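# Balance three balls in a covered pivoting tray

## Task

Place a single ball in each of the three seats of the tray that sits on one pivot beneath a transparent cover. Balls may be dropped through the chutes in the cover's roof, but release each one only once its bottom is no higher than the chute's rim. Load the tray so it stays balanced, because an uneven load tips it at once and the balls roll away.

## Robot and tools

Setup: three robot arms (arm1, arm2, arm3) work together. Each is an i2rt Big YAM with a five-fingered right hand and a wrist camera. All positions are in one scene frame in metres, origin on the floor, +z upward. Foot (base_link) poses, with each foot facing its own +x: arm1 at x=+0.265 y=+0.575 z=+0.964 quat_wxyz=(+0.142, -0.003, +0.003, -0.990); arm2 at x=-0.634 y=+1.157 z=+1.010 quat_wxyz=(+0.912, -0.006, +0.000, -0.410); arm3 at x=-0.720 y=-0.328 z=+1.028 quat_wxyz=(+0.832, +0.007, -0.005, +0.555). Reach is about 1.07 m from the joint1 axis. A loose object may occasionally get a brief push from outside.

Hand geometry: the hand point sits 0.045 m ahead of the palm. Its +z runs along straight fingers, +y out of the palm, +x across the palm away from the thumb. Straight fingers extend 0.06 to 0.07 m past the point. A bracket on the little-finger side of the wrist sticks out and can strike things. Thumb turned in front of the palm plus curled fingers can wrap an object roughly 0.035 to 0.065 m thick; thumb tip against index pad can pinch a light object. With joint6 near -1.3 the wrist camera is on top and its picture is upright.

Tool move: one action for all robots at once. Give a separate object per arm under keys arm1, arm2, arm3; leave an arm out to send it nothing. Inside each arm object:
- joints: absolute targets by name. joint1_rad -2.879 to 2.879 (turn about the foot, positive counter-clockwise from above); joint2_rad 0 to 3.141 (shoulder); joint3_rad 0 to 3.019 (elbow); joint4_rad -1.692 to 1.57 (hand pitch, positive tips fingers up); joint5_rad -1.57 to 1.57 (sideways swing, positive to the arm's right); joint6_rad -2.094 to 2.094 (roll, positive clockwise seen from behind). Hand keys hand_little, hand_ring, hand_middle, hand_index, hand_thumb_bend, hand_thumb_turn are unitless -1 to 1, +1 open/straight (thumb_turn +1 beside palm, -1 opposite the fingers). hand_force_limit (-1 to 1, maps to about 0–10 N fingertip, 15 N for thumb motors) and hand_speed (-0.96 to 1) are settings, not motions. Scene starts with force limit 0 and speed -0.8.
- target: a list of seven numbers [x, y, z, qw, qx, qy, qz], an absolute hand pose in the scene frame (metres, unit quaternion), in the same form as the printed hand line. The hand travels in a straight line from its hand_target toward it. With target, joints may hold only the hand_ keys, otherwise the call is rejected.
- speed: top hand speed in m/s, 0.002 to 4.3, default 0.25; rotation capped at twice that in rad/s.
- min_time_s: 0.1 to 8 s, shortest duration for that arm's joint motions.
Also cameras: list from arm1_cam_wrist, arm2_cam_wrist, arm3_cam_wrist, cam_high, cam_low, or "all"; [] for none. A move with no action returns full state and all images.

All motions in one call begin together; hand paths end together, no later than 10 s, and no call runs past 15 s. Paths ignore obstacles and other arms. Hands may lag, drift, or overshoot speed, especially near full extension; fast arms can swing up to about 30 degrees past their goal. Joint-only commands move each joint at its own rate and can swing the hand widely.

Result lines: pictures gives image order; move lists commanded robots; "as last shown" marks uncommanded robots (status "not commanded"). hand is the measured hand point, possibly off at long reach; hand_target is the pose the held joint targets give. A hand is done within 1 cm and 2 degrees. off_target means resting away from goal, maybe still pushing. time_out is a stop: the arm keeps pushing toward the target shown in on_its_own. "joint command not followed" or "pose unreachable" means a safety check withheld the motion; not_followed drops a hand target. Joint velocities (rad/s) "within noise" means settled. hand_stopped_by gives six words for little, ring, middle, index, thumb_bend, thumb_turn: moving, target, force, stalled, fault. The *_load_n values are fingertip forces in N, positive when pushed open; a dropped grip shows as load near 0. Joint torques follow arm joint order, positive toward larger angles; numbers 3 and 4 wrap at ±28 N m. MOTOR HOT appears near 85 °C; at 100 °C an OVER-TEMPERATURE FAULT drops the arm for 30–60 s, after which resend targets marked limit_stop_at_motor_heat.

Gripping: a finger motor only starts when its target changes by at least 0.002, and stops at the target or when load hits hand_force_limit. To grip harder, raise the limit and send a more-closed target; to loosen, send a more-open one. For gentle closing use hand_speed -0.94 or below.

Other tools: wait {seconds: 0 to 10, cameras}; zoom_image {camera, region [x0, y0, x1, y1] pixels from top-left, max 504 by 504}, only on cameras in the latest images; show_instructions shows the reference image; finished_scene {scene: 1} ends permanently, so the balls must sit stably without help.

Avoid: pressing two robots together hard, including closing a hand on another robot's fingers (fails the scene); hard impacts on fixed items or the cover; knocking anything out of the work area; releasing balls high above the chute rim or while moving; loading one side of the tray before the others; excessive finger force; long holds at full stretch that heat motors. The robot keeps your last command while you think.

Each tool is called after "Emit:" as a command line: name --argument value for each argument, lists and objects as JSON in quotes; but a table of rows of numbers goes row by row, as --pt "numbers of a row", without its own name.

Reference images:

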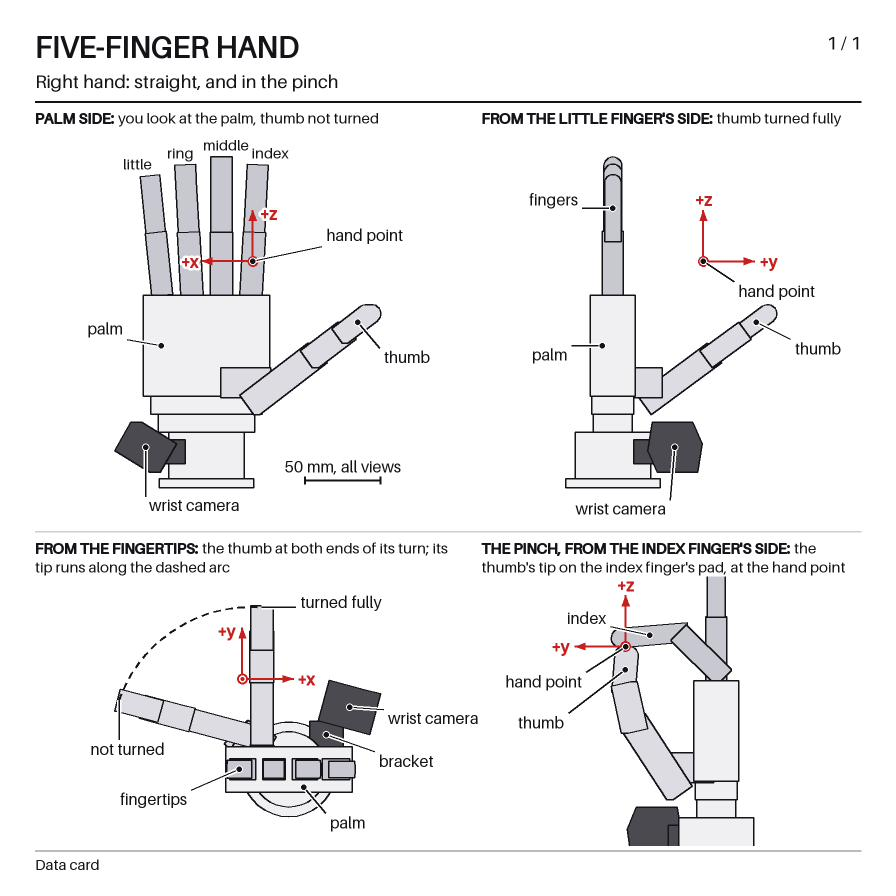

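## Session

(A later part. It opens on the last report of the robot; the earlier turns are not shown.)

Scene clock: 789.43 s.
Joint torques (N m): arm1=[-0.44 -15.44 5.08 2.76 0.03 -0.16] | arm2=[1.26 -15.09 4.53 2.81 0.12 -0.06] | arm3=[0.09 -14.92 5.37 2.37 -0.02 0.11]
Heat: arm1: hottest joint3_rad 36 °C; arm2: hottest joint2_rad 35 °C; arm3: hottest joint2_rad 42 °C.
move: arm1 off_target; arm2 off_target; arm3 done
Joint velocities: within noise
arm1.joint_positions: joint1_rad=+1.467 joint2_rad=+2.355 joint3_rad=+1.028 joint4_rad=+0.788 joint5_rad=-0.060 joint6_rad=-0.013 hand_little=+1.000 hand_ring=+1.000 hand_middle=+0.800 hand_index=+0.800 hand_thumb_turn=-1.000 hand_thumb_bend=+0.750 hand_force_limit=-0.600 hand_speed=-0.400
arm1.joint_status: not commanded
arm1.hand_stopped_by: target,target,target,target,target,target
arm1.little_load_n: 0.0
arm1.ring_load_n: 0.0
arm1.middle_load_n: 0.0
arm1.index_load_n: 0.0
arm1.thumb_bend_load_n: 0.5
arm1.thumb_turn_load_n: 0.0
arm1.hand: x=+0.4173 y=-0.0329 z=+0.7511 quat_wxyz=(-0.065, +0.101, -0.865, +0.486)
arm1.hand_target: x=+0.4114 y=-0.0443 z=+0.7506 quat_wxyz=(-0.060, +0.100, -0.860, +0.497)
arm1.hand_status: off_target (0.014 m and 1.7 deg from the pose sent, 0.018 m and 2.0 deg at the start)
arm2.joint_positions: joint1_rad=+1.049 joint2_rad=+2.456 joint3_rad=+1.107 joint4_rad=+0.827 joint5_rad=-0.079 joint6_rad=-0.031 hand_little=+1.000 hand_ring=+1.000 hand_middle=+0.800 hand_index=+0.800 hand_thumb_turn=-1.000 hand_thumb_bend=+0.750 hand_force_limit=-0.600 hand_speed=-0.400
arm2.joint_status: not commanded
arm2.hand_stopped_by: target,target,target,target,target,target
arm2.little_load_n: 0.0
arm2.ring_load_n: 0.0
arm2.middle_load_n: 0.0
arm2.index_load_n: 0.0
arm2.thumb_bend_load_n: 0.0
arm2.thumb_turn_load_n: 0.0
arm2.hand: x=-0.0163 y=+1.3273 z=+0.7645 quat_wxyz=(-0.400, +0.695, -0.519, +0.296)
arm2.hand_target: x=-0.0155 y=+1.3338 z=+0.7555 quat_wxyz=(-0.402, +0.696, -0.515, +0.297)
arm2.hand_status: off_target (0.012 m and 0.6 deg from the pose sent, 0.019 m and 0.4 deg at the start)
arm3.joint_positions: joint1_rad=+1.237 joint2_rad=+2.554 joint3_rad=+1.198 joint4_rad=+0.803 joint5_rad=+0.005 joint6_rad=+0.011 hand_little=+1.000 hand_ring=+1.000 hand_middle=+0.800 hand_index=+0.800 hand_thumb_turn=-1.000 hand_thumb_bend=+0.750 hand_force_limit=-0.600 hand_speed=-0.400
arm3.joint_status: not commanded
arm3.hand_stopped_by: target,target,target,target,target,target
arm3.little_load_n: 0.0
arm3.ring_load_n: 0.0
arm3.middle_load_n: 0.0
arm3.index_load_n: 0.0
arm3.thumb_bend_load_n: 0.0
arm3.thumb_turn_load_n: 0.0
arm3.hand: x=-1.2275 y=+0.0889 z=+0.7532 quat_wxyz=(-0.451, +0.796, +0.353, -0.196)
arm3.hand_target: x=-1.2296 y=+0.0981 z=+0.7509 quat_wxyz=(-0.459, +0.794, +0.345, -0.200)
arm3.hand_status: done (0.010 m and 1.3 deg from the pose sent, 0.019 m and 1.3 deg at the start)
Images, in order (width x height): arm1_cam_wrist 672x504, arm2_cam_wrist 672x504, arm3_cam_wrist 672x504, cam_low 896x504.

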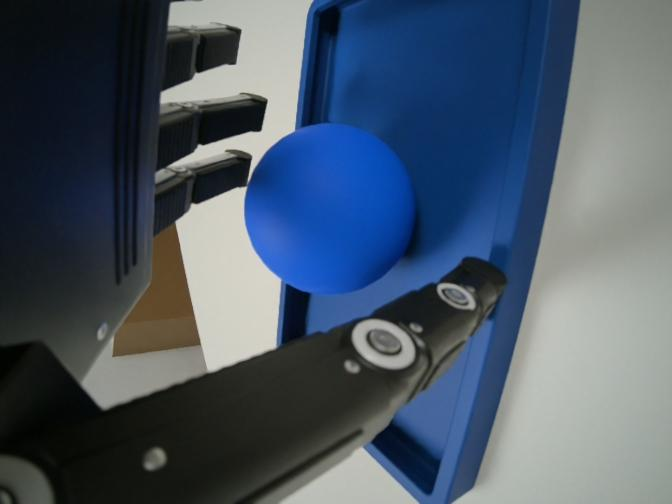

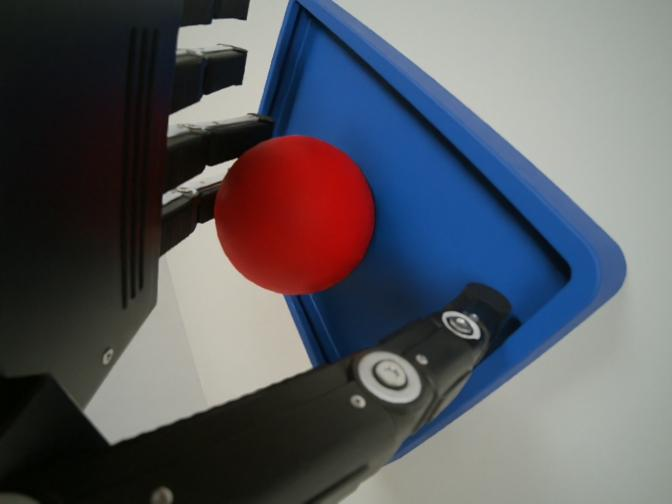

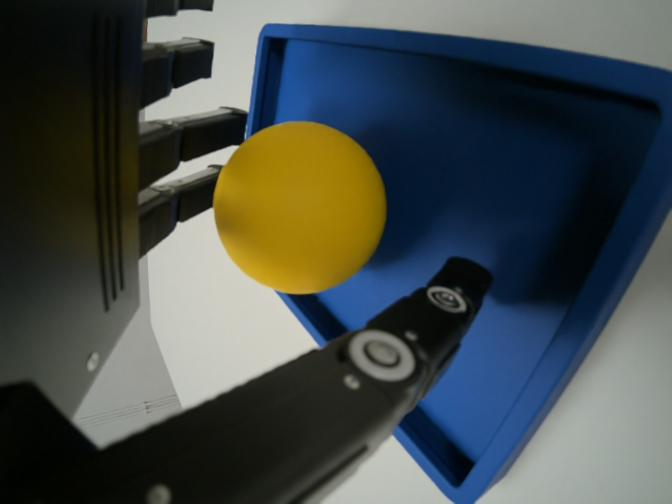

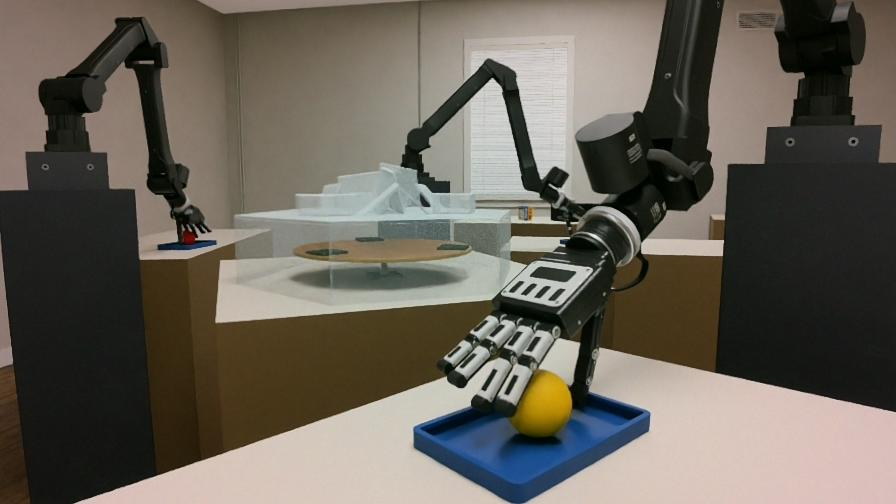

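Emit:
move --arm1 '{"joints": {"hand_index": 0.45, "hand_middle": 0.45, "hand_thumb_bend": 0.6, "hand_force_limit": -0.8, "hand_speed": -0.9}}' --arm2 '{"joints": {"hand_index": 0.45, "hand_middle": 0.45, "hand_thumb_bend": 0.6, "hand_force_limit": -0.8, "hand_speed": -0.9}}' --arm3 '{"joints": {"hand_index": 0.45, "hand_middle": 0.45, "hand_thumb_bend": 0.6, "hand_force_limit": -0.8, "hand_speed": -0.9}}' --cameras '["arm1_cam_wrist", "arm2_cam_wrist", "arm3_cam_wrist", "cam_low"]'

Emit:
zoom_image --camera "cam_low" --region '[420, 240, 660, 480]'

Scene clock: 811.03 s.
Joint torques (N m): arm1=[0.15 -15.56 4.81 2.66 0 -0.15] | arm2=[1.2 -15.27 4.14 2.56 0.12 -0.06] | arm3=[0.03 -14.97 4.81 2.11 -0.02 0.11]
Heat: arm1: hottest joint3_rad 36 °C; arm2: hottest joint2_rad 35 °C; arm3: hottest joint2_rad 41 °C.
move: arm1 done; arm2 done; arm3 done
Joint velocities: within noise
arm1.joint_positions: joint1_rad=+1.467 joint2_rad=+2.359 joint3_rad=+1.031 joint4_rad=+0.790 joint5_rad=-0.053 joint6_rad=-0.013 hand_little=+1.000 hand_ring=+1.000 hand_middle=+0.450 hand_index=+0.450 hand_thumb_turn=-1.000 hand_thumb_bend=+0.600 hand_force_limit=-0.800 hand_speed=-0.900
arm1.joint_status: all done
arm1.hand_stopped_by: target,target,target,target,target,target
arm1.little_load_n: 0.0
arm1.ring_load_n: 0.0
arm1.middle_load_n: 0.0
arm1.index_load_n: 0.5
arm1.thumb_bend_load_n: 0.0
arm1.thumb_turn_load_n: 0.0
arm1.hand: x=+0.4160 y=-0.0339 z=+0.7494 quat_wxyz=(-0.062, +0.099, -0.866, +0.487)
arm1.hand_target: x=+0.4100 y=-0.0445 z=+0.7501 quat_wxyz=(-0.057, +0.098, -0.860, +0.497)
arm1.hand_status: not commanded
arm2.joint_positions: joint1_rad=+1.049 joint2_rad=+2.456 joint3_rad=+1.111 joint4_rad=+0.833 joint5_rad=-0.079 joint6_rad=-0.031 hand_little=+1.000 hand_ring=+1.000 hand_middle=+0.450 hand_index=+0.450 hand_thumb_turn=-1.000 hand_thumb_bend=+0.600 hand_force_limit=-0.800 hand_speed=-0.900
arm2.joint_status: all done
arm2.hand_stopped_by: target,target,target,target,target,target
arm2.little_load_n: 0.0
arm2.ring_load_n: -0.5
arm2.middle_load_n: 0.0
arm2.index_load_n: 0.5
arm2.thumb_bend_load_n: 0.0
arm2.thumb_turn_load_n: 0.5
arm2.hand: x=-0.0126 y=+1.3281 z=+0.7670 quat_wxyz=(-0.403, +0.693, -0.517, +0.300)
arm2.hand_target: x=-0.0155 y=+1.3338 z=+0.7555 quat_wxyz=(-0.402, +0.696, -0.515, +0.297)
arm2.hand_status: not commanded
arm3.joint_positions: joint1_rad=+1.237 joint2_rad=+2.554 joint3_rad=+1.204 joint4_rad=+0.809 joint5_rad=+0.005 joint6_rad=+0.011 hand_little=+1.000 hand_ring=+1.000 hand_middle=+0.450 hand_index=+0.450 hand_thumb_turn=-1.000 hand_thumb_bend=+0.600 hand_force_limit=-0.800 hand_speed=-0.900
arm3.joint_status: all done
arm3.hand_stopped_by: target,target,target,target,target,target
arm3.little_load_n: 0.0
arm3.ring_load_n: -0.5
arm3.middle_load_n: 0.0
arm3.index_load_n: 0.5
arm3.thumb_bend_load_n: 0.0
arm3.thumb_turn_load_n: 0.0
arm3.hand: x=-1.2309 y=+0.0919 z=+0.7562 quat_wxyz=(-0.456, +0.793, +0.352, -0.198)
arm3.hand_target: x=-1.2294 y=+0.0978 z=+0.7506 quat_wxyz=(-0.459, +0.794, +0.345, -0.200)
arm3.hand_status: not commanded
Images, in order (width x height): arm1_cam_wrist 672x504, arm2_cam_wrist 672x504, arm3_cam_wrist 672x504, cam_low 896x504.

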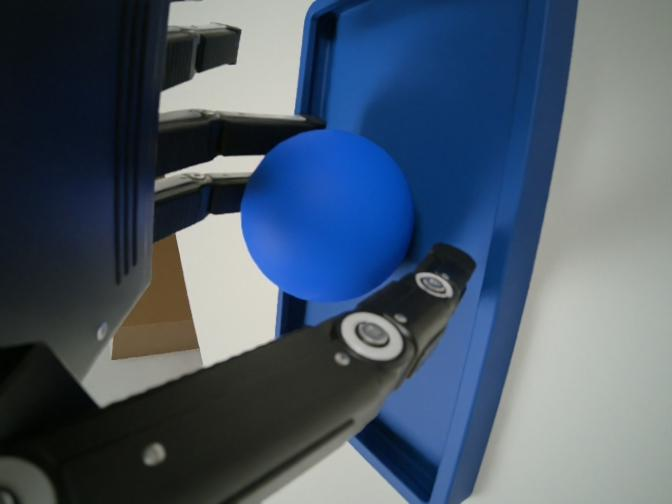

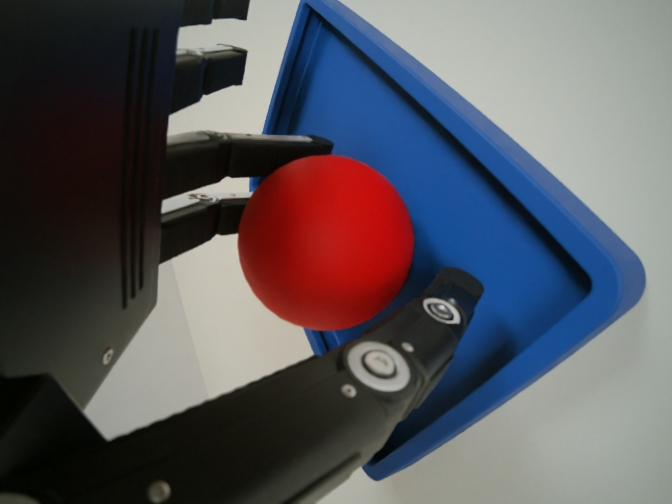

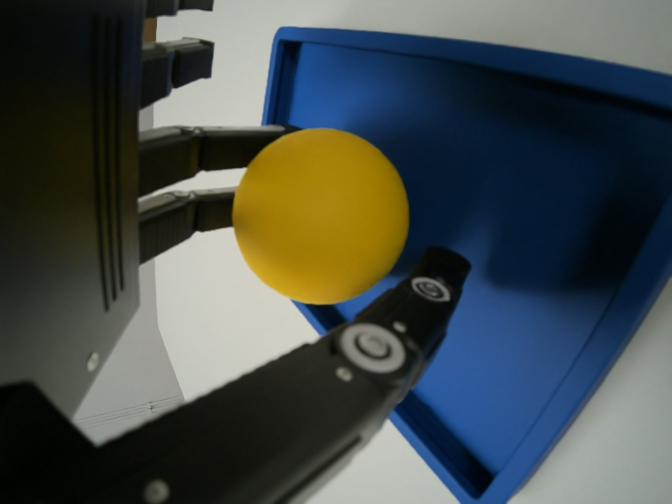

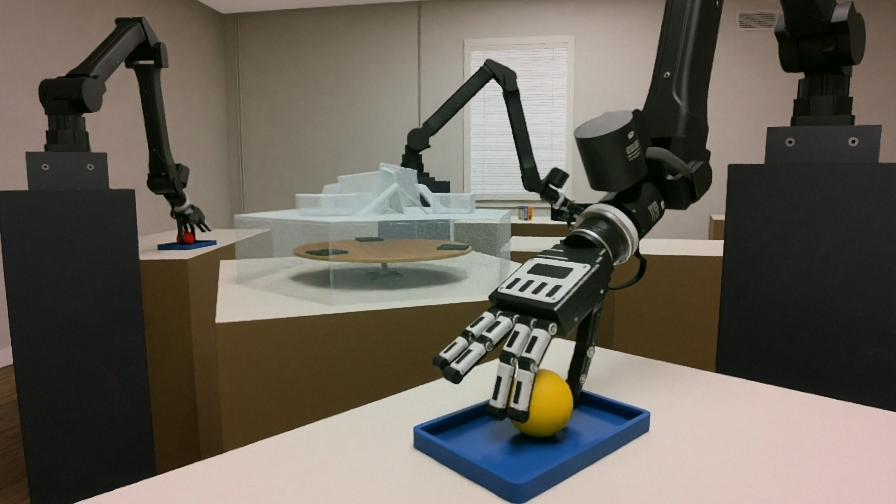

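Scaled by 2.100 from the camera's image (finer frame: 1280x720).

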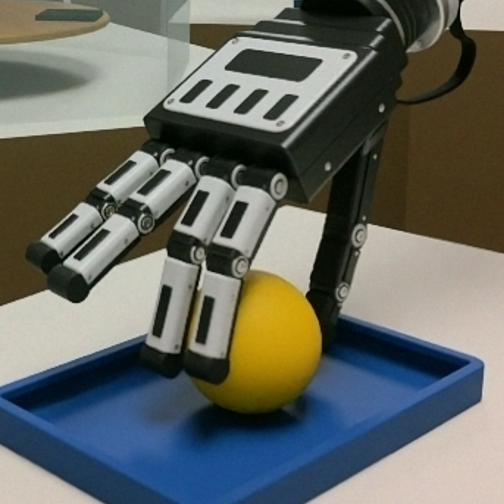

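Emit:
move --arm1 '{"joints": {"hand_thumb_bend": -0.1, "hand_force_limit": -0.7, "hand_speed": -0.94}}' --arm2 '{"joints": {"hand_thumb_bend": -0.1, "hand_force_limit": -0.7, "hand_speed": -0.94}}' --arm3 '{"joints": {"hand_thumb_bend": -0.1, "hand_force_limit": -0.7, "hand_speed": -0.94}}' --cameras '["arm1_cam_wrist", "arm2_cam_wrist", "arm3_cam_wrist", "cam_low"]'

Emit:
zoom_image --camera "cam_low" --region '[420, 240, 660, 480]'

Scene clock: 823.47 s.
Joint torques (N m): arm1=[-0.62 -16.03 4.71 2.61 0.04 -0.12] | arm2=[1.2 -15.15 4.15 2.55 0.12 -0.06] | arm3=[0.09 -14.97 4.82 2.13 -0.02 0.11]
Heat: arm1: hottest joint3_rad 36 °C; arm2: hottest joint2_rad 35 °C; arm3: hottest joint2_rad 41 °C.
move: arm1 off_target; arm2 off_target; arm3 off_target
Joint velocities: within noise
arm1.joint_positions: joint1_rad=+1.467 joint2_rad=+2.359 joint3_rad=+1.031 joint4_rad=+0.790 joint5_rad=-0.053 joint6_rad=-0.013 hand_little=+1.000 hand_ring=+1.000 hand_middle=+0.450 hand_index=+0.450 hand_thumb_turn=-1.000 hand_thumb_bend=+0.355 hand_force_limit=-0.700 hand_speed=-0.940
arm1.joint_status: hand_thumb_bend off_target (ended at +0.355, target -0.100); the others done
arm1.hand_stopped_by: target,target,target,target,force,target
arm1.little_load_n: 0.0
arm1.ring_load_n: 0.0
arm1.middle_load_n: 0.0
arm1.index_load_n: 1.5
arm1.thumb_bend_load_n: 2.0
arm1.thumb_turn_load_n: 0.0
arm1.hand: x=+0.4160 y=-0.0339 z=+0.7494 quat_wxyz=(-0.062, +0.099, -0.866, +0.487)
arm1.hand_target: x=+0.4100 y=-0.0445 z=+0.7503 quat_wxyz=(-0.057, +0.098, -0.860, +0.497)
arm1.hand_status: not commanded
arm2.joint_positions: joint1_rad=+1.049 joint2_rad=+2.458 joint3_rad=+1.111 joint4_rad=+0.833 joint5_rad=-0.079 joint6_rad=-0.031 hand_little=+1.000 hand_ring=+1.000 hand_middle=+0.450 hand_index=+0.450 hand_thumb_turn=-1.000 hand_thumb_bend=+0.352 hand_force_limit=-0.700 hand_speed=-0.940
arm2.joint_status: hand_thumb_bend off_target (ended at +0.352, target -0.100); the others done
arm2.hand_stopped_by: target,target,target,target,force,target
arm2.little_load_n: 0.0
arm2.ring_load_n: 0.0
arm2.middle_load_n: 0.0
arm2.index_load_n: 1.5
arm2.thumb_bend_load_n: 2.5
arm2.thumb_turn_load_n: 0.0
arm2.hand: x=-0.0132 y=+1.3280 z=+0.7661 quat_wxyz=(-0.403, +0.693, -0.518, +0.299)
arm2.hand_target: x=-0.0160 y=+1.3337 z=+0.7547 quat_wxyz=(-0.402, +0.696, -0.515, +0.297)
arm2.hand_status: not commanded
arm3.joint_positions: joint1_rad=+1.237 joint2_rad=+2.554 joint3_rad=+1.204 joint4_rad=+0.809 joint5_rad=+0.005 joint6_rad=+0.011 hand_little=+1.000 hand_ring=+1.000 hand_middle=+0.450 hand_index=+0.450 hand_thumb_turn=-1.000 hand_thumb_bend=+0.346 hand_force_limit=-0.700 hand_speed=-0.940
arm3.joint_status: hand_thumb_bend off_target (ended at +0.346, target -0.100); the others done
arm3.hand_stopped_by: target,target,target,target,force,target
arm3.little_load_n: 0.0
arm3.ring_load_n: 0.0
arm3.middle_load_n: 0.5
arm3.index_load_n: 1.5
arm3.thumb_bend_load_n: 2.5
arm3.thumb_turn_load_n: 0.0
arm3.hand: x=-1.2309 y=+0.0919 z=+0.7562 quat_wxyz=(-0.456, +0.793, +0.352, -0.198)
arm3.hand_target: x=-1.2294 y=+0.0978 z=+0.7506 quat_wxyz=(-0.459, +0.794, +0.345, -0.200)
arm3.hand_status: not commanded
Images, in order (width x height): arm1_cam_wrist 672x504, arm2_cam_wrist 672x504, arm3_cam_wrist 672x504, cam_low 896x504.

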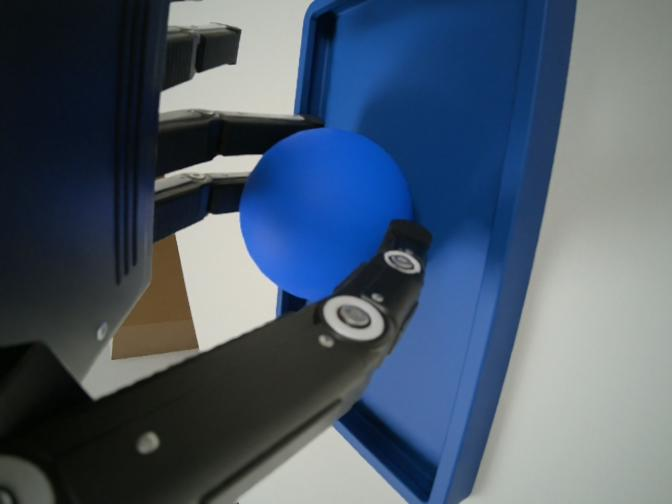

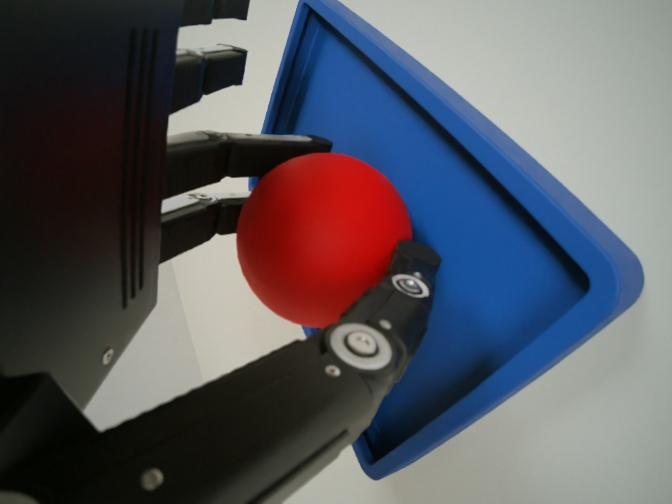

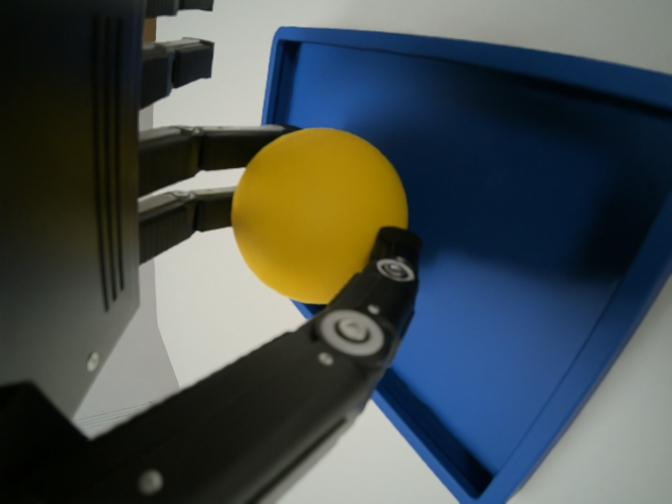

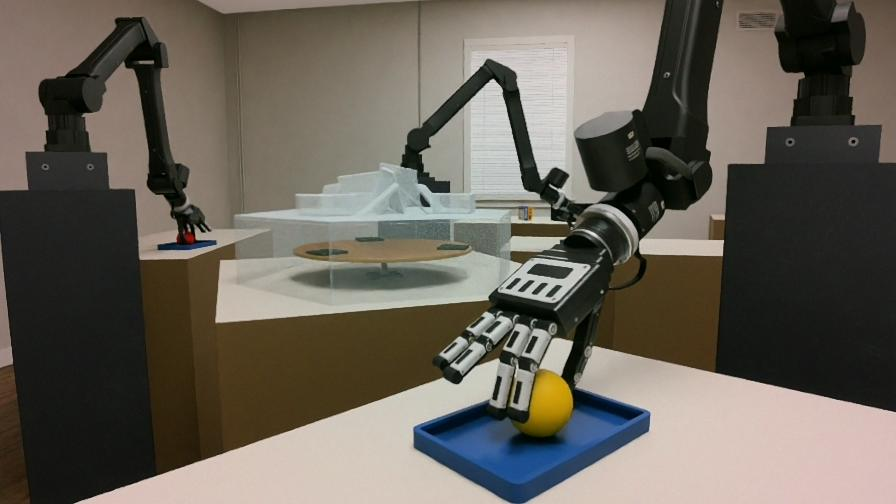

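Scaled by 2.100 from the camera's image (finer frame: 1280x720).

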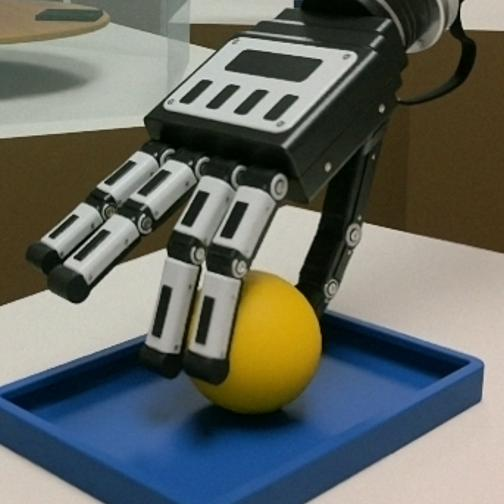

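Emit:
move --arm1 '{"joints": {"hand_middle": 0.3, "hand_force_limit": -0.75, "hand_speed": -0.95}}' --arm2 '{"joints": {"hand_middle": 0.3, "hand_force_limit": -0.75, "hand_speed": -0.95}}' --arm3 '{"joints": {"hand_middle": 0.3, "hand_force_limit": -0.75, "hand_speed": -0.95}}' --cameras '[]'

Emit:
move --arm1 '{"joints": {"hand_thumb_bend": -0.12, "hand_force_limit": -0.5, "hand_speed": -0.95}}' --arm2 '{"joints": {"hand_thumb_bend": -0.12, "hand_force_limit": -0.5, "hand_speed": -0.95}}' --arm3 '{"joints": {"hand_thumb_bend": -0.12, "hand_force_limit": -0.5, "hand_speed": -0.95}}' --cameras '["arm1_cam_wrist", "arm2_cam_wrist", "arm3_cam_wrist"]'

Scene clock: 836.50 s.
Joint torques (N m): arm1=[-0.44 -15.91 4.77 2.55 0 -0.18] | arm2=[1.26 -15.21 4.14 2.54 0.09 -0.06] | arm3=[0.09 -14.97 4.82 2.13 -0.02 0.11]
Heat: arm1: hottest joint3_rad 36 °C; arm2: hottest joint2_rad 35 °C; arm3: hottest joint2_rad 40 °C.
move: arm1 off_target; arm2 off_target; arm3 off_target
Joint velocities: within noise
arm1.joint_positions: joint1_rad=+1.467 joint2_rad=+2.359 joint3_rad=+1.031 joint4_rad=+0.790 joint5_rad=-0.053 joint6_rad=-0.013 hand_little=+1.000 hand_ring=+1.000 hand_middle=+0.423 hand_index=+0.450 hand_thumb_turn=-1.000 hand_thumb_bend=+0.355 hand_force_limit=-0.750 hand_speed=-0.950
arm1.joint_status: hand_middle off_target (ended at +0.423, target +0.300); the others done
arm1.hand_stopped_by: target,target,force,target,force,target
arm1.little_load_n: 0.0
arm1.ring_load_n: 0.0
arm1.middle_load_n: 1.5
arm1.index_load_n: 1.0
arm1.thumb_bend_load_n: 3.0
arm1.thumb_turn_load_n: 0.0
arm1.hand: x=+0.4160 y=-0.0339 z=+0.7494 quat_wxyz=(-0.062, +0.099, -0.866, +0.487)
arm1.hand_target: x=+0.4100 y=-0.0445 z=+0.7503 quat_wxyz=(-0.057, +0.098, -0.860, +0.497)
arm1.hand_status: not commanded
arm2.joint_positions: joint1_rad=+1.049 joint2_rad=+2.456 joint3_rad=+1.111 joint4_rad=+0.833 joint5_rad=-0.077 joint6_rad=-0.031 hand_little=+1.000 hand_ring=+1.000 hand_middle=+0.413 hand_index=+0.450 hand_thumb_turn=-1.000 hand_thumb_bend=+0.352 hand_force_limit=-0.750 hand_speed=-0.950
arm2.joint_status: hand_middle off_target (ended at +0.413, target +0.300); the others done
arm2.hand_stopped_by: target,target,force,target,force,target
arm2.little_load_n: 0.0
arm2.ring_load_n: 0.0
arm2.middle_load_n: 1.0
arm2.index_load_n: 1.5
arm2.thumb_bend_load_n: 2.5
arm2.thumb_turn_load_n: 0.0
arm2.hand: x=-0.0125 y=+1.3278 z=+0.7670 quat_wxyz=(-0.403, +0.692, -0.518, +0.300)
arm2.hand_target: x=-0.0154 y=+1.3338 z=+0.7556 quat_wxyz=(-0.402, +0.696, -0.515, +0.298)
arm2.hand_status: not commanded
arm3.joint_positions: joint1_rad=+1.237 joint2_rad=+2.554 joint3_rad=+1.204 joint4_rad=+0.809 joint5_rad=+0.005 joint6_rad=+0.011 hand_little=+1.000 hand_ring=+1.000 hand_middle=+0.446 hand_index=+0.450 hand_thumb_turn=-1.000 hand_thumb_bend=+0.346 hand_force_limit=-0.750 hand_speed=-0.950
arm3.joint_status: hand_middle off_target (ended at +0.446, target +0.300); the others done
arm3.hand_stopped_by: target,target,force,target,force,target
arm3.little_load_n: 0.0
arm3.ring_load_n: 0.0
arm3.middle_load_n: 1.0
arm3.index_load_n: 1.5
arm3.thumb_bend_load_n: 2.5
arm3.thumb_turn_load_n: 0.0
arm3.hand: x=-1.2309 y=+0.0919 z=+0.7562 quat_wxyz=(-0.456, +0.793, +0.352, -0.198)
arm3.hand_target: x=-1.2294 y=+0.0978 z=+0.7506 quat_wxyz=(-0.459, +0.794, +0.345, -0.200)
arm3.hand_status: not commanded

Scene clock: 837.07 s.
Joint torques (N m): arm1=[-0.44 -16.56 4.79 2.66 0.06 -0.11] | arm2=[1.2 -15.15 4.14 2.54 0.09 -0.06] | arm3=[0.09 -14.97 4.81 2.11 -0.02 0.11]
Heat: arm1: hottest joint3_rad 36 °C; arm2: hottest joint2_rad 35 °C; arm3: hottest joint2_rad 40 °C.
move: arm1 off_target; arm2 off_target; arm3 off_target
Joint velocities: within noise
arm1.joint_positions: joint1_rad=+1.467 joint2_rad=+2.359 joint3_rad=+1.031 joint4_rad=+0.790 joint5_rad=-0.053 joint6_rad=-0.013 hand_little=+1.000 hand_ring=+1.000 hand_middle=+0.423 hand_index=+0.450 hand_thumb_turn=-1.000 hand_thumb_bend=+0.348 hand_force_limit=-0.500 hand_speed=-0.950
arm1.joint_status: hand_thumb_bend off_target (ended at +0.348, target -0.120); the others done
arm1.hand_stopped_by: target,target,force,target,force,target
arm1.little_load_n: 0.0
arm1.ring_load_n: 0.0
arm1.middle_load_n: 1.5
arm1.index_load_n: 1.0
arm1.thumb_bend_load_n: 3.5
arm1.thumb_turn_load_n: 0.5
arm1.hand: x=+0.4160 y=-0.0339 z=+0.7494 quat_wxyz=(-0.062, +0.099, -0.866, +0.487)
arm1.hand_target: x=+0.4100 y=-0.0445 z=+0.7503 quat_wxyz=(-0.057, +0.098, -0.860, +0.497)
arm1.hand_status: not commanded
arm2.joint_positions: joint1_rad=+1.049 joint2_rad=+2.456 joint3_rad=+1.111 joint4_rad=+0.833 joint5_rad=-0.077 joint6_rad=-0.031 hand_little=+1.000 hand_ring=+1.000 hand_middle=+0.413 hand_index=+0.450 hand_thumb_turn=-1.000 hand_thumb_bend=+0.340 hand_force_limit=-0.500 hand_speed=-0.950
arm2.joint_status: hand_thumb_bend off_target (ended at +0.340, target -0.120); the others done
arm2.hand_stopped_by: target,target,force,target,force,target
arm2.little_load_n: 0.0
arm2.ring_load_n: 0.0
arm2.middle_load_n: 1.5
arm2.index_load_n: 1.5
arm2.thumb_bend_load_n: 4.0
arm2.thumb_turn_load_n: 0.0
arm2.hand: x=-0.0125 y=+1.3278 z=+0.7670 quat_wxyz=(-0.403, +0.692, -0.518, +0.300)
arm2.hand_target: x=-0.0154 y=+1.3338 z=+0.7556 quat_wxyz=(-0.402, +0.696, -0.515, +0.298)
arm2.hand_status: not commanded
arm3.joint_positions: joint1_rad=+1.237 joint2_rad=+2.554 joint3_rad=+1.204 joint4_rad=+0.809 joint5_rad=+0.005 joint6_rad=+0.011 hand_little=+1.000 hand_ring=+1.000 hand_middle=+0.446 hand_index=+0.450 hand_thumb_turn=-1.000 hand_thumb_bend=+0.334 hand_force_limit=-0.500 hand_speed=-0.950
arm3.joint_status: hand_thumb_bend off_target (ended at +0.334, target -0.120); the others done
arm3.hand_stopped_by: target,target,force,target,force,target
arm3.little_load_n: 0.0
arm3.ring_load_n: 0.0
arm3.middle_load_n: 2.0
arm3.index_load_n: 1.5
arm3.thumb_bend_load_n: 3.5
arm3.thumb_turn_load_n: 0.0
arm3.hand: x=-1.2309 y=+0.0919 z=+0.7562 quat_wxyz=(-0.456, +0.793, +0.352, -0.198)
arm3.hand_target: x=-1.2294 y=+0.0978 z=+0.7506 quat_wxyz=(-0.459, +0.794, +0.345, -0.200)
arm3.hand_status: not commanded
Images, in order (width x height): arm1_cam_wrist 672x504, arm2_cam_wrist 672x504, arm3_cam_wrist 672x504.

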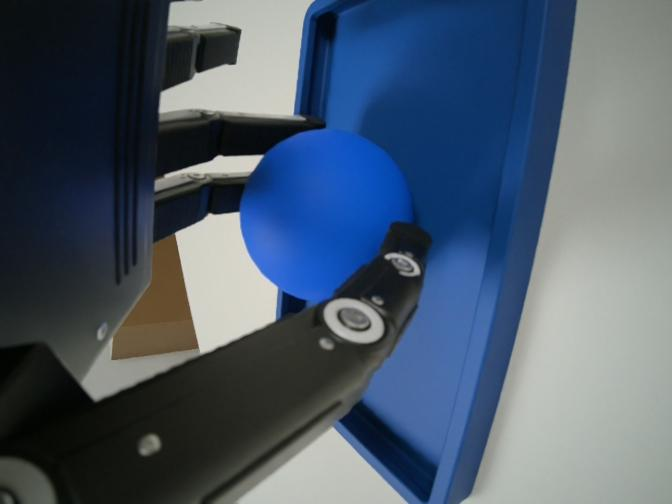

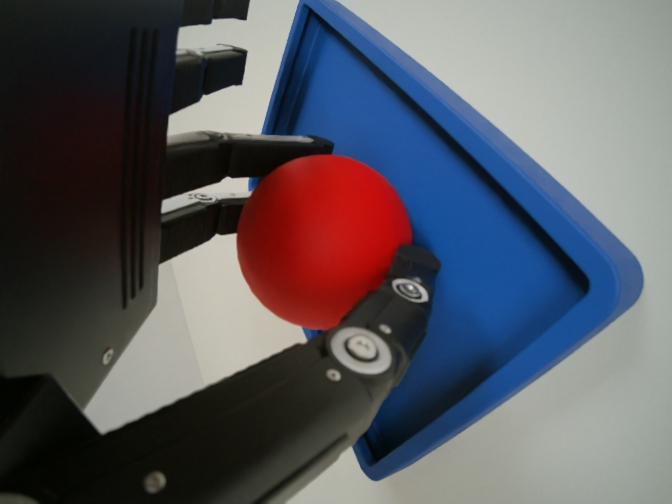

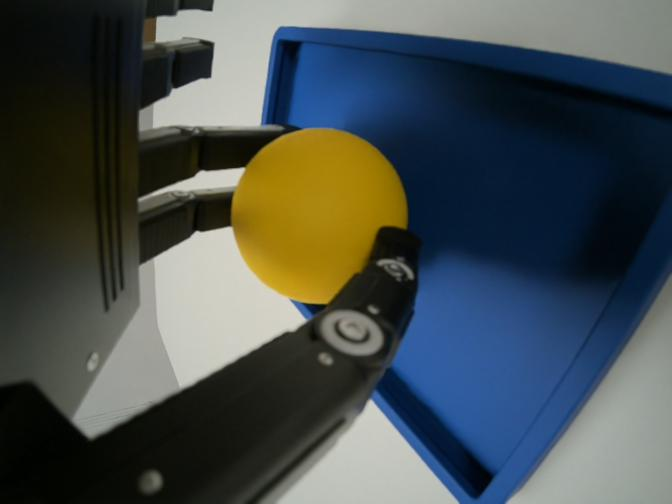

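Emit:
move --arm1 '{"target": [0.41, -0.045, 1.0, 0.0566, -0.098, 0.8605, -0.4968], "speed": 0.15}' --arm2 '{"target": [-0.0155, 1.334, 1.0, 0.402, -0.6962, 0.5152, -0.2974], "speed": 0.15}' --arm3 '{"target": [-1.2295, 0.098, 1.0, 0.4586, -0.7942, -0.3453, 0.1994], "speed": 0.15}' --cameras '["arm1_cam_wrist", "arm2_cam_wrist", "arm3_cam_wrist", "cam_low"]'

Scene clock: 935.10 s.
Joint torques (N m): arm1=[-1.14 -16.09 8.53 1.8 0.03 -0.14] | arm2=[0.91 -15.97 6.76 2.03 -0.08 -0.07] | arm3=[-0.03 -15.09 7.58 1.55 -0.08 0.08]
Heat: arm1: hottest joint3_rad 36 °C; arm2: hottest joint2_rad 35 °C; arm3: hottest joint2_rad 40 °C.
move: arm1 off_target; arm2 off_target; arm3 off_target
Joint velocities: within noise
arm1.joint_positions: joint1_rad=+1.466 joint2_rad=+1.779 joint3_rad=+0.962 joint4_rad=+0.251 joint5_rad=-0.053 joint6_rad=-0.024 hand_little=+1.000 hand_ring=+1.000 hand_middle=+0.423 hand_index=+0.450 hand_thumb_turn=-1.000 hand_thumb_bend=+0.348 hand_force_limit=-0.500 hand_speed=-0.950
arm1.joint_status: not commanded
arm1.hand_stopped_by: target,target,force,target,force,target
arm1.little_load_n: 0.0
arm1.ring_load_n: 0.0
arm1.middle_load_n: 1.5
arm1.index_load_n: 1.0
arm1.thumb_bend_load_n: 4.0
arm1.thumb_turn_load_n: 0.5
arm1.hand: x=+0.4146 y=-0.0282 z=+0.9736 quat_wxyz=(-0.058, +0.103, -0.872, +0.475)
arm1.hand_target: x=+0.4096 y=-0.0462 z=+0.9986 quat_wxyz=(-0.054, +0.101, -0.860, +0.497)
arm1.hand_status: off_target (0.032 m and 2.9 deg from the pose sent, 0.251 m and 1.4 deg at the start)
arm2.joint_positions: joint1_rad=+1.049 joint2_rad=+1.887 joint3_rad=+0.992 joint4_rad=+0.362 joint5_rad=-0.077 joint6_rad=-0.039 hand_little=+1.000 hand_ring=+1.000 hand_middle=+0.413 hand_index=+0.450 hand_thumb_turn=-1.000 hand_thumb_bend=+0.340 hand_force_limit=-0.500 hand_speed=-0.950
arm2.joint_status: not commanded
arm2.hand_stopped_by: target,target,force,target,force,target
arm2.little_load_n: 0.0
arm2.ring_load_n: 0.0
arm2.middle_load_n: 1.5
arm2.index_load_n: 1.5
arm2.thumb_bend_load_n: 4.0
arm2.thumb_turn_load_n: 0.0
arm2.hand: x=-0.0159 y=+1.3288 z=+0.9884 quat_wxyz=(-0.395, +0.698, -0.519, +0.295)
arm2.hand_target: x=-0.0141 y=+1.3337 z=+0.9982 quat_wxyz=(-0.400, +0.698, -0.513, +0.299)
arm2.hand_status: off_target (0.013 m and 1.0 deg from the pose sent, 0.233 m and 0.6 deg at the start)
arm3.joint_positions: joint1_rad=+1.233 joint2_rad=+1.974 joint3_rad=+1.048 joint4_rad=+0.377 joint5_rad=+0.010 joint6_rad=+0.003 hand_little=+1.000 hand_ring=+1.000 hand_middle=+0.446 hand_index=+0.450 hand_thumb_turn=-1.000 hand_thumb_bend=+0.334 hand_force_limit=-0.500 hand_speed=-0.950
arm3.joint_status: not commanded
arm3.hand_stopped_by: target,target,force,target,force,target
arm3.little_load_n: -0.5
arm3.ring_load_n: 0.0
arm3.middle_load_n: 1.5
arm3.index_load_n: 1.5
arm3.thumb_bend_load_n: 4.0
arm3.thumb_turn_load_n: 0.5
arm3.hand: x=-1.2300 y=+0.0927 z=+0.9897 quat_wxyz=(-0.455, +0.795, +0.353, -0.192)
arm3.hand_target: x=-1.2291 y=+0.1002 z=+0.9981 quat_wxyz=(-0.460, +0.794, +0.347, -0.194)
arm3.hand_status: off_target (0.012 m and 1.3 deg from the pose sent, 0.244 m and 0.9 deg at the start)
Images, in order (width x height): arm1_cam_wrist 672x504, arm2_cam_wrist 672x504, arm3_cam_wrist 672x504, cam_low 896x504.

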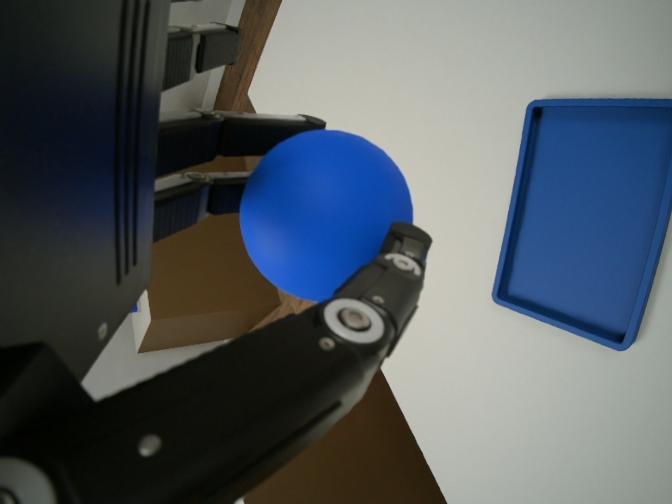

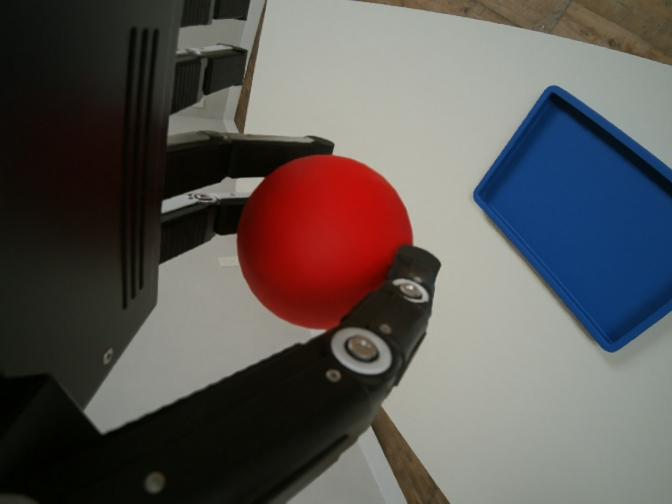

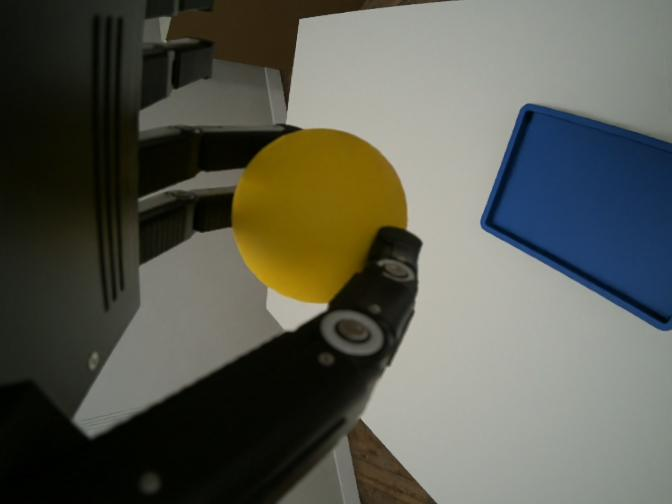

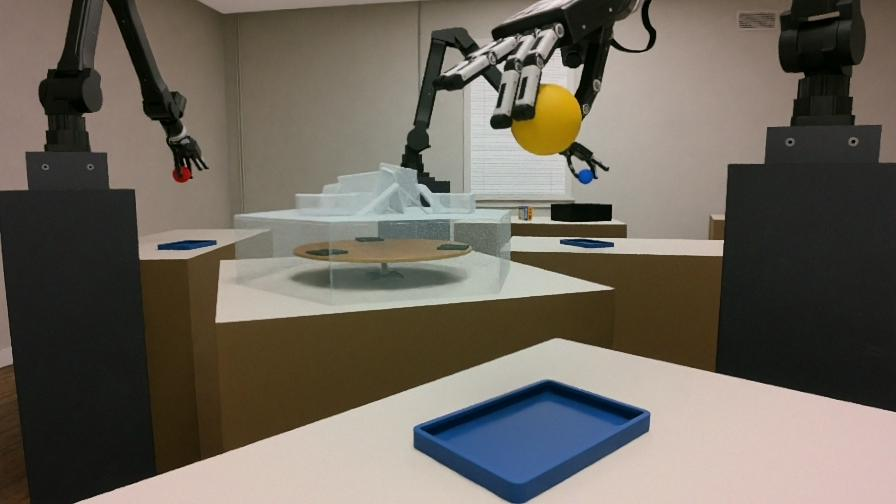

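Emit:
move --arm1 '{"target": [-0.305, 0.525, 1.03, -0.341, 0.5907, 0.6334, -0.3657], "speed": 0.25}' --arm2 '{"target": [-0.657, 0.64, 1.03, -0.0131, 0.0227, 0.8658, -0.4999], "speed": 0.25}' --arm3 '{"target": [-0.577, 0.20, 1.03, 0.4952, -0.8576, 0.1205, -0.0696], "speed": 0.25}' --cameras '["all"]'

Scene clock: 946.67 s.
Joint torques (N m): arm1=[0.09 -11.87 9.99 1.83 0.13 0.08] | arm2=[-0.09 -9.05 10.02 2.54 0.06 0.11] | arm3=[0.73 -9.58 10.06 1.52 -0.11 -0.07]
Heat: arm1: hottest joint3_rad 36 °C; arm2: hottest joint2_rad 35 °C; arm3: hottest joint2_rad 40 °C.
move: arm1 off_target; arm2 off_target; arm3 off_target
Joint velocities: within noise
arm1.joint_positions: joint1_rad=-0.254 joint2_rad=+1.566 joint3_rad=+0.784 joint4_rad=+0.175 joint5_rad=-0.045 joint6_rad=-0.020 hand_little=+1.000 hand_ring=+1.000 hand_middle=+0.423 hand_index=+0.450 hand_thumb_turn=-1.000 hand_thumb_bend=+0.348 hand_force_limit=-0.500 hand_speed=-0.950
arm1.joint_status: not commanded
arm1.hand_stopped_by: target,target,force,target,force,target
arm1.little_load_n: 0.0
arm1.ring_load_n: 0.0
arm1.middle_load_n: 1.5
arm1.index_load_n: 1.0
arm1.thumb_bend_load_n: 4.0
arm1.thumb_turn_load_n: 0.0
arm1.hand: x=-0.2766 y=+0.5197 z=+1.0056 quat_wxyz=(+0.315, -0.600, -0.650, +0.343)
arm1.hand_target: x=-0.2998 y=+0.5193 z=+1.0311 quat_wxyz=(+0.329, -0.597, -0.636, +0.362)
arm1.hand_status: off_target (0.038 m and 4.5 deg from the pose sent, 0.909 m and 99.6 deg at the start)
arm2.joint_positions: joint1_rad=-0.835 joint2_rad=+1.545 joint3_rad=+0.604 joint4_rad=+0.339 joint5_rad=-0.060 joint6_rad=-0.039 hand_little=+1.000 hand_ring=+1.000 hand_middle=+0.413 hand_index=+0.450 hand_thumb_turn=-1.000 hand_thumb_bend=+0.340 hand_force_limit=-0.500 hand_speed=-0.950
arm2.joint_status: not commanded
arm2.hand_stopped_by: target,target,force,target,force,target
arm2.little_load_n: 0.0
arm2.ring_load_n: 0.0
arm2.middle_load_n: 1.0
arm2.index_load_n: 1.0
arm2.thumb_bend_load_n: 4.0
arm2.thumb_turn_load_n: 0.0
arm2.hand: x=-0.6473 y=+0.6658 z=+1.0159 quat_wxyz=(+0.010, -0.015, -0.882, +0.471)
arm2.hand_target: x=-0.6527 y=+0.6443 z=+1.0320 quat_wxyz=(+0.010, -0.026, -0.872, +0.489)
arm2.hand_status: off_target (0.031 m and 3.9 deg from the pose sent, 0.942 m and 109.7 deg at the start)
arm3.joint_positions: joint1_rad=+0.064 joint2_rad=+1.672 joint3_rad=+0.676 joint4_rad=+0.408 joint5_rad=-0.042 joint6_rad=-0.006 hand_little=+1.000 hand_ring=+1.000 hand_middle=+0.446 hand_index=+0.450 hand_thumb_turn=-1.000 hand_thumb_bend=+0.334 hand_force_limit=-0.500 hand_speed=-0.950
arm3.joint_status: not commanded
arm3.hand_stopped_by: target,target,force,target,force,target
arm3.little_load_n: 0.0
arm3.ring_load_n: -0.5
arm3.middle_load_n: 1.5
arm3.index_load_n: 1.5
arm3.thumb_bend_load_n: 4.0
arm3.thumb_turn_load_n: 0.5
arm3.hand: x=-0.5862 y=+0.1800 z=+1.0184 quat_wxyz=(-0.476, +0.867, -0.133, +0.060)
arm3.hand_target: x=-0.5790 y=+0.1983 z=+1.0318 quat_wxyz=(-0.490, +0.860, -0.127, +0.064)
arm3.hand_status: off_target (0.025 m and 3.1 deg from the pose sent, 0.663 m and 63.4 deg at the start)
pictures: arm1_cam_wrist, arm2_cam_wrist, arm3_cam_wrist, cam_high, cam_low
Images, in order (width x height): arm1_cam_wrist 672x504, arm2_cam_wrist 672x504, arm3_cam_wrist 672x504, cam_high 896x504, cam_low 896x504.

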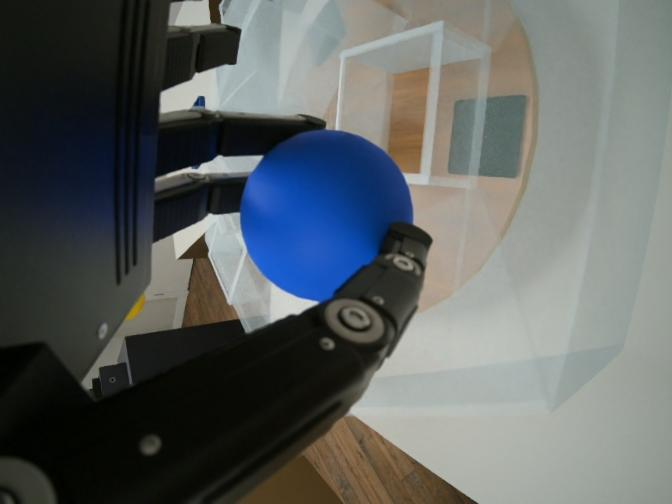

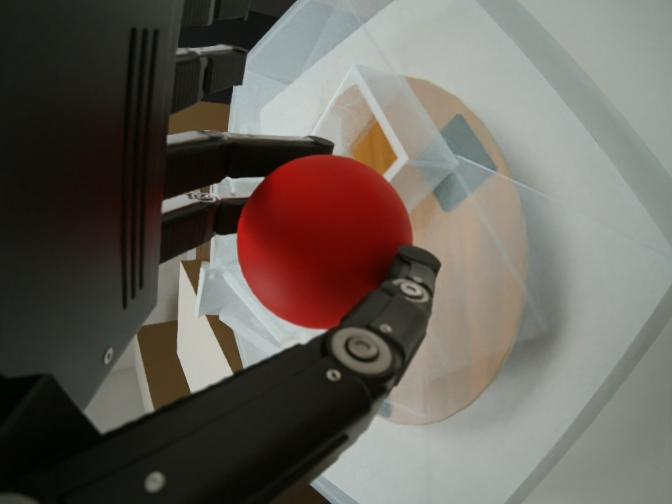

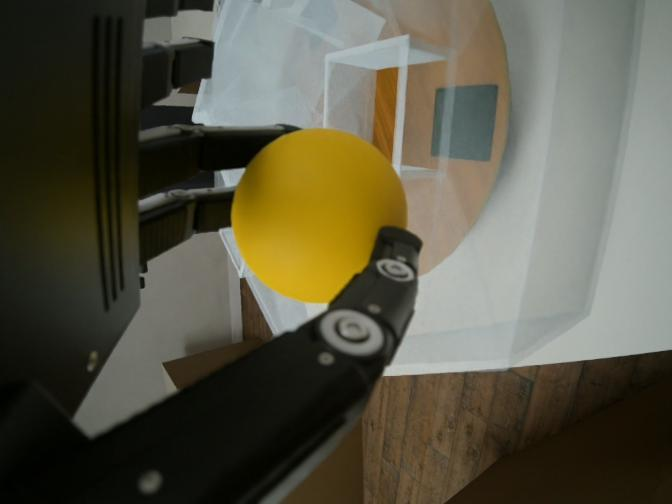

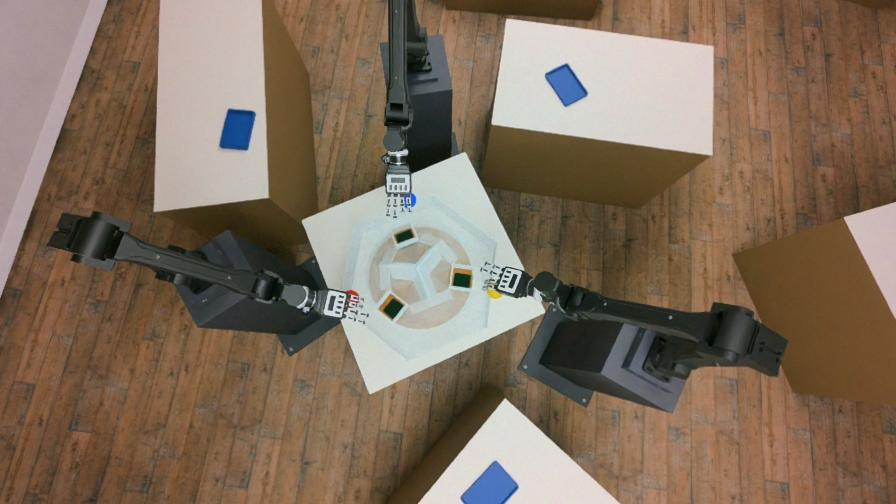

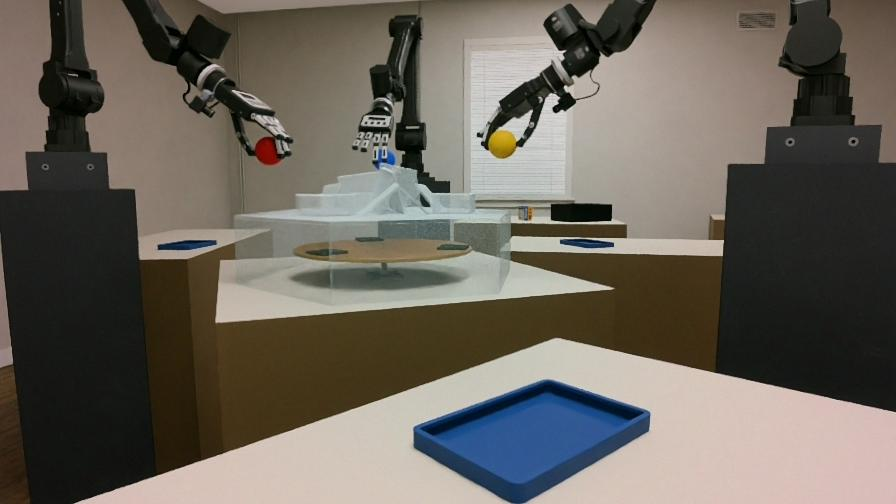

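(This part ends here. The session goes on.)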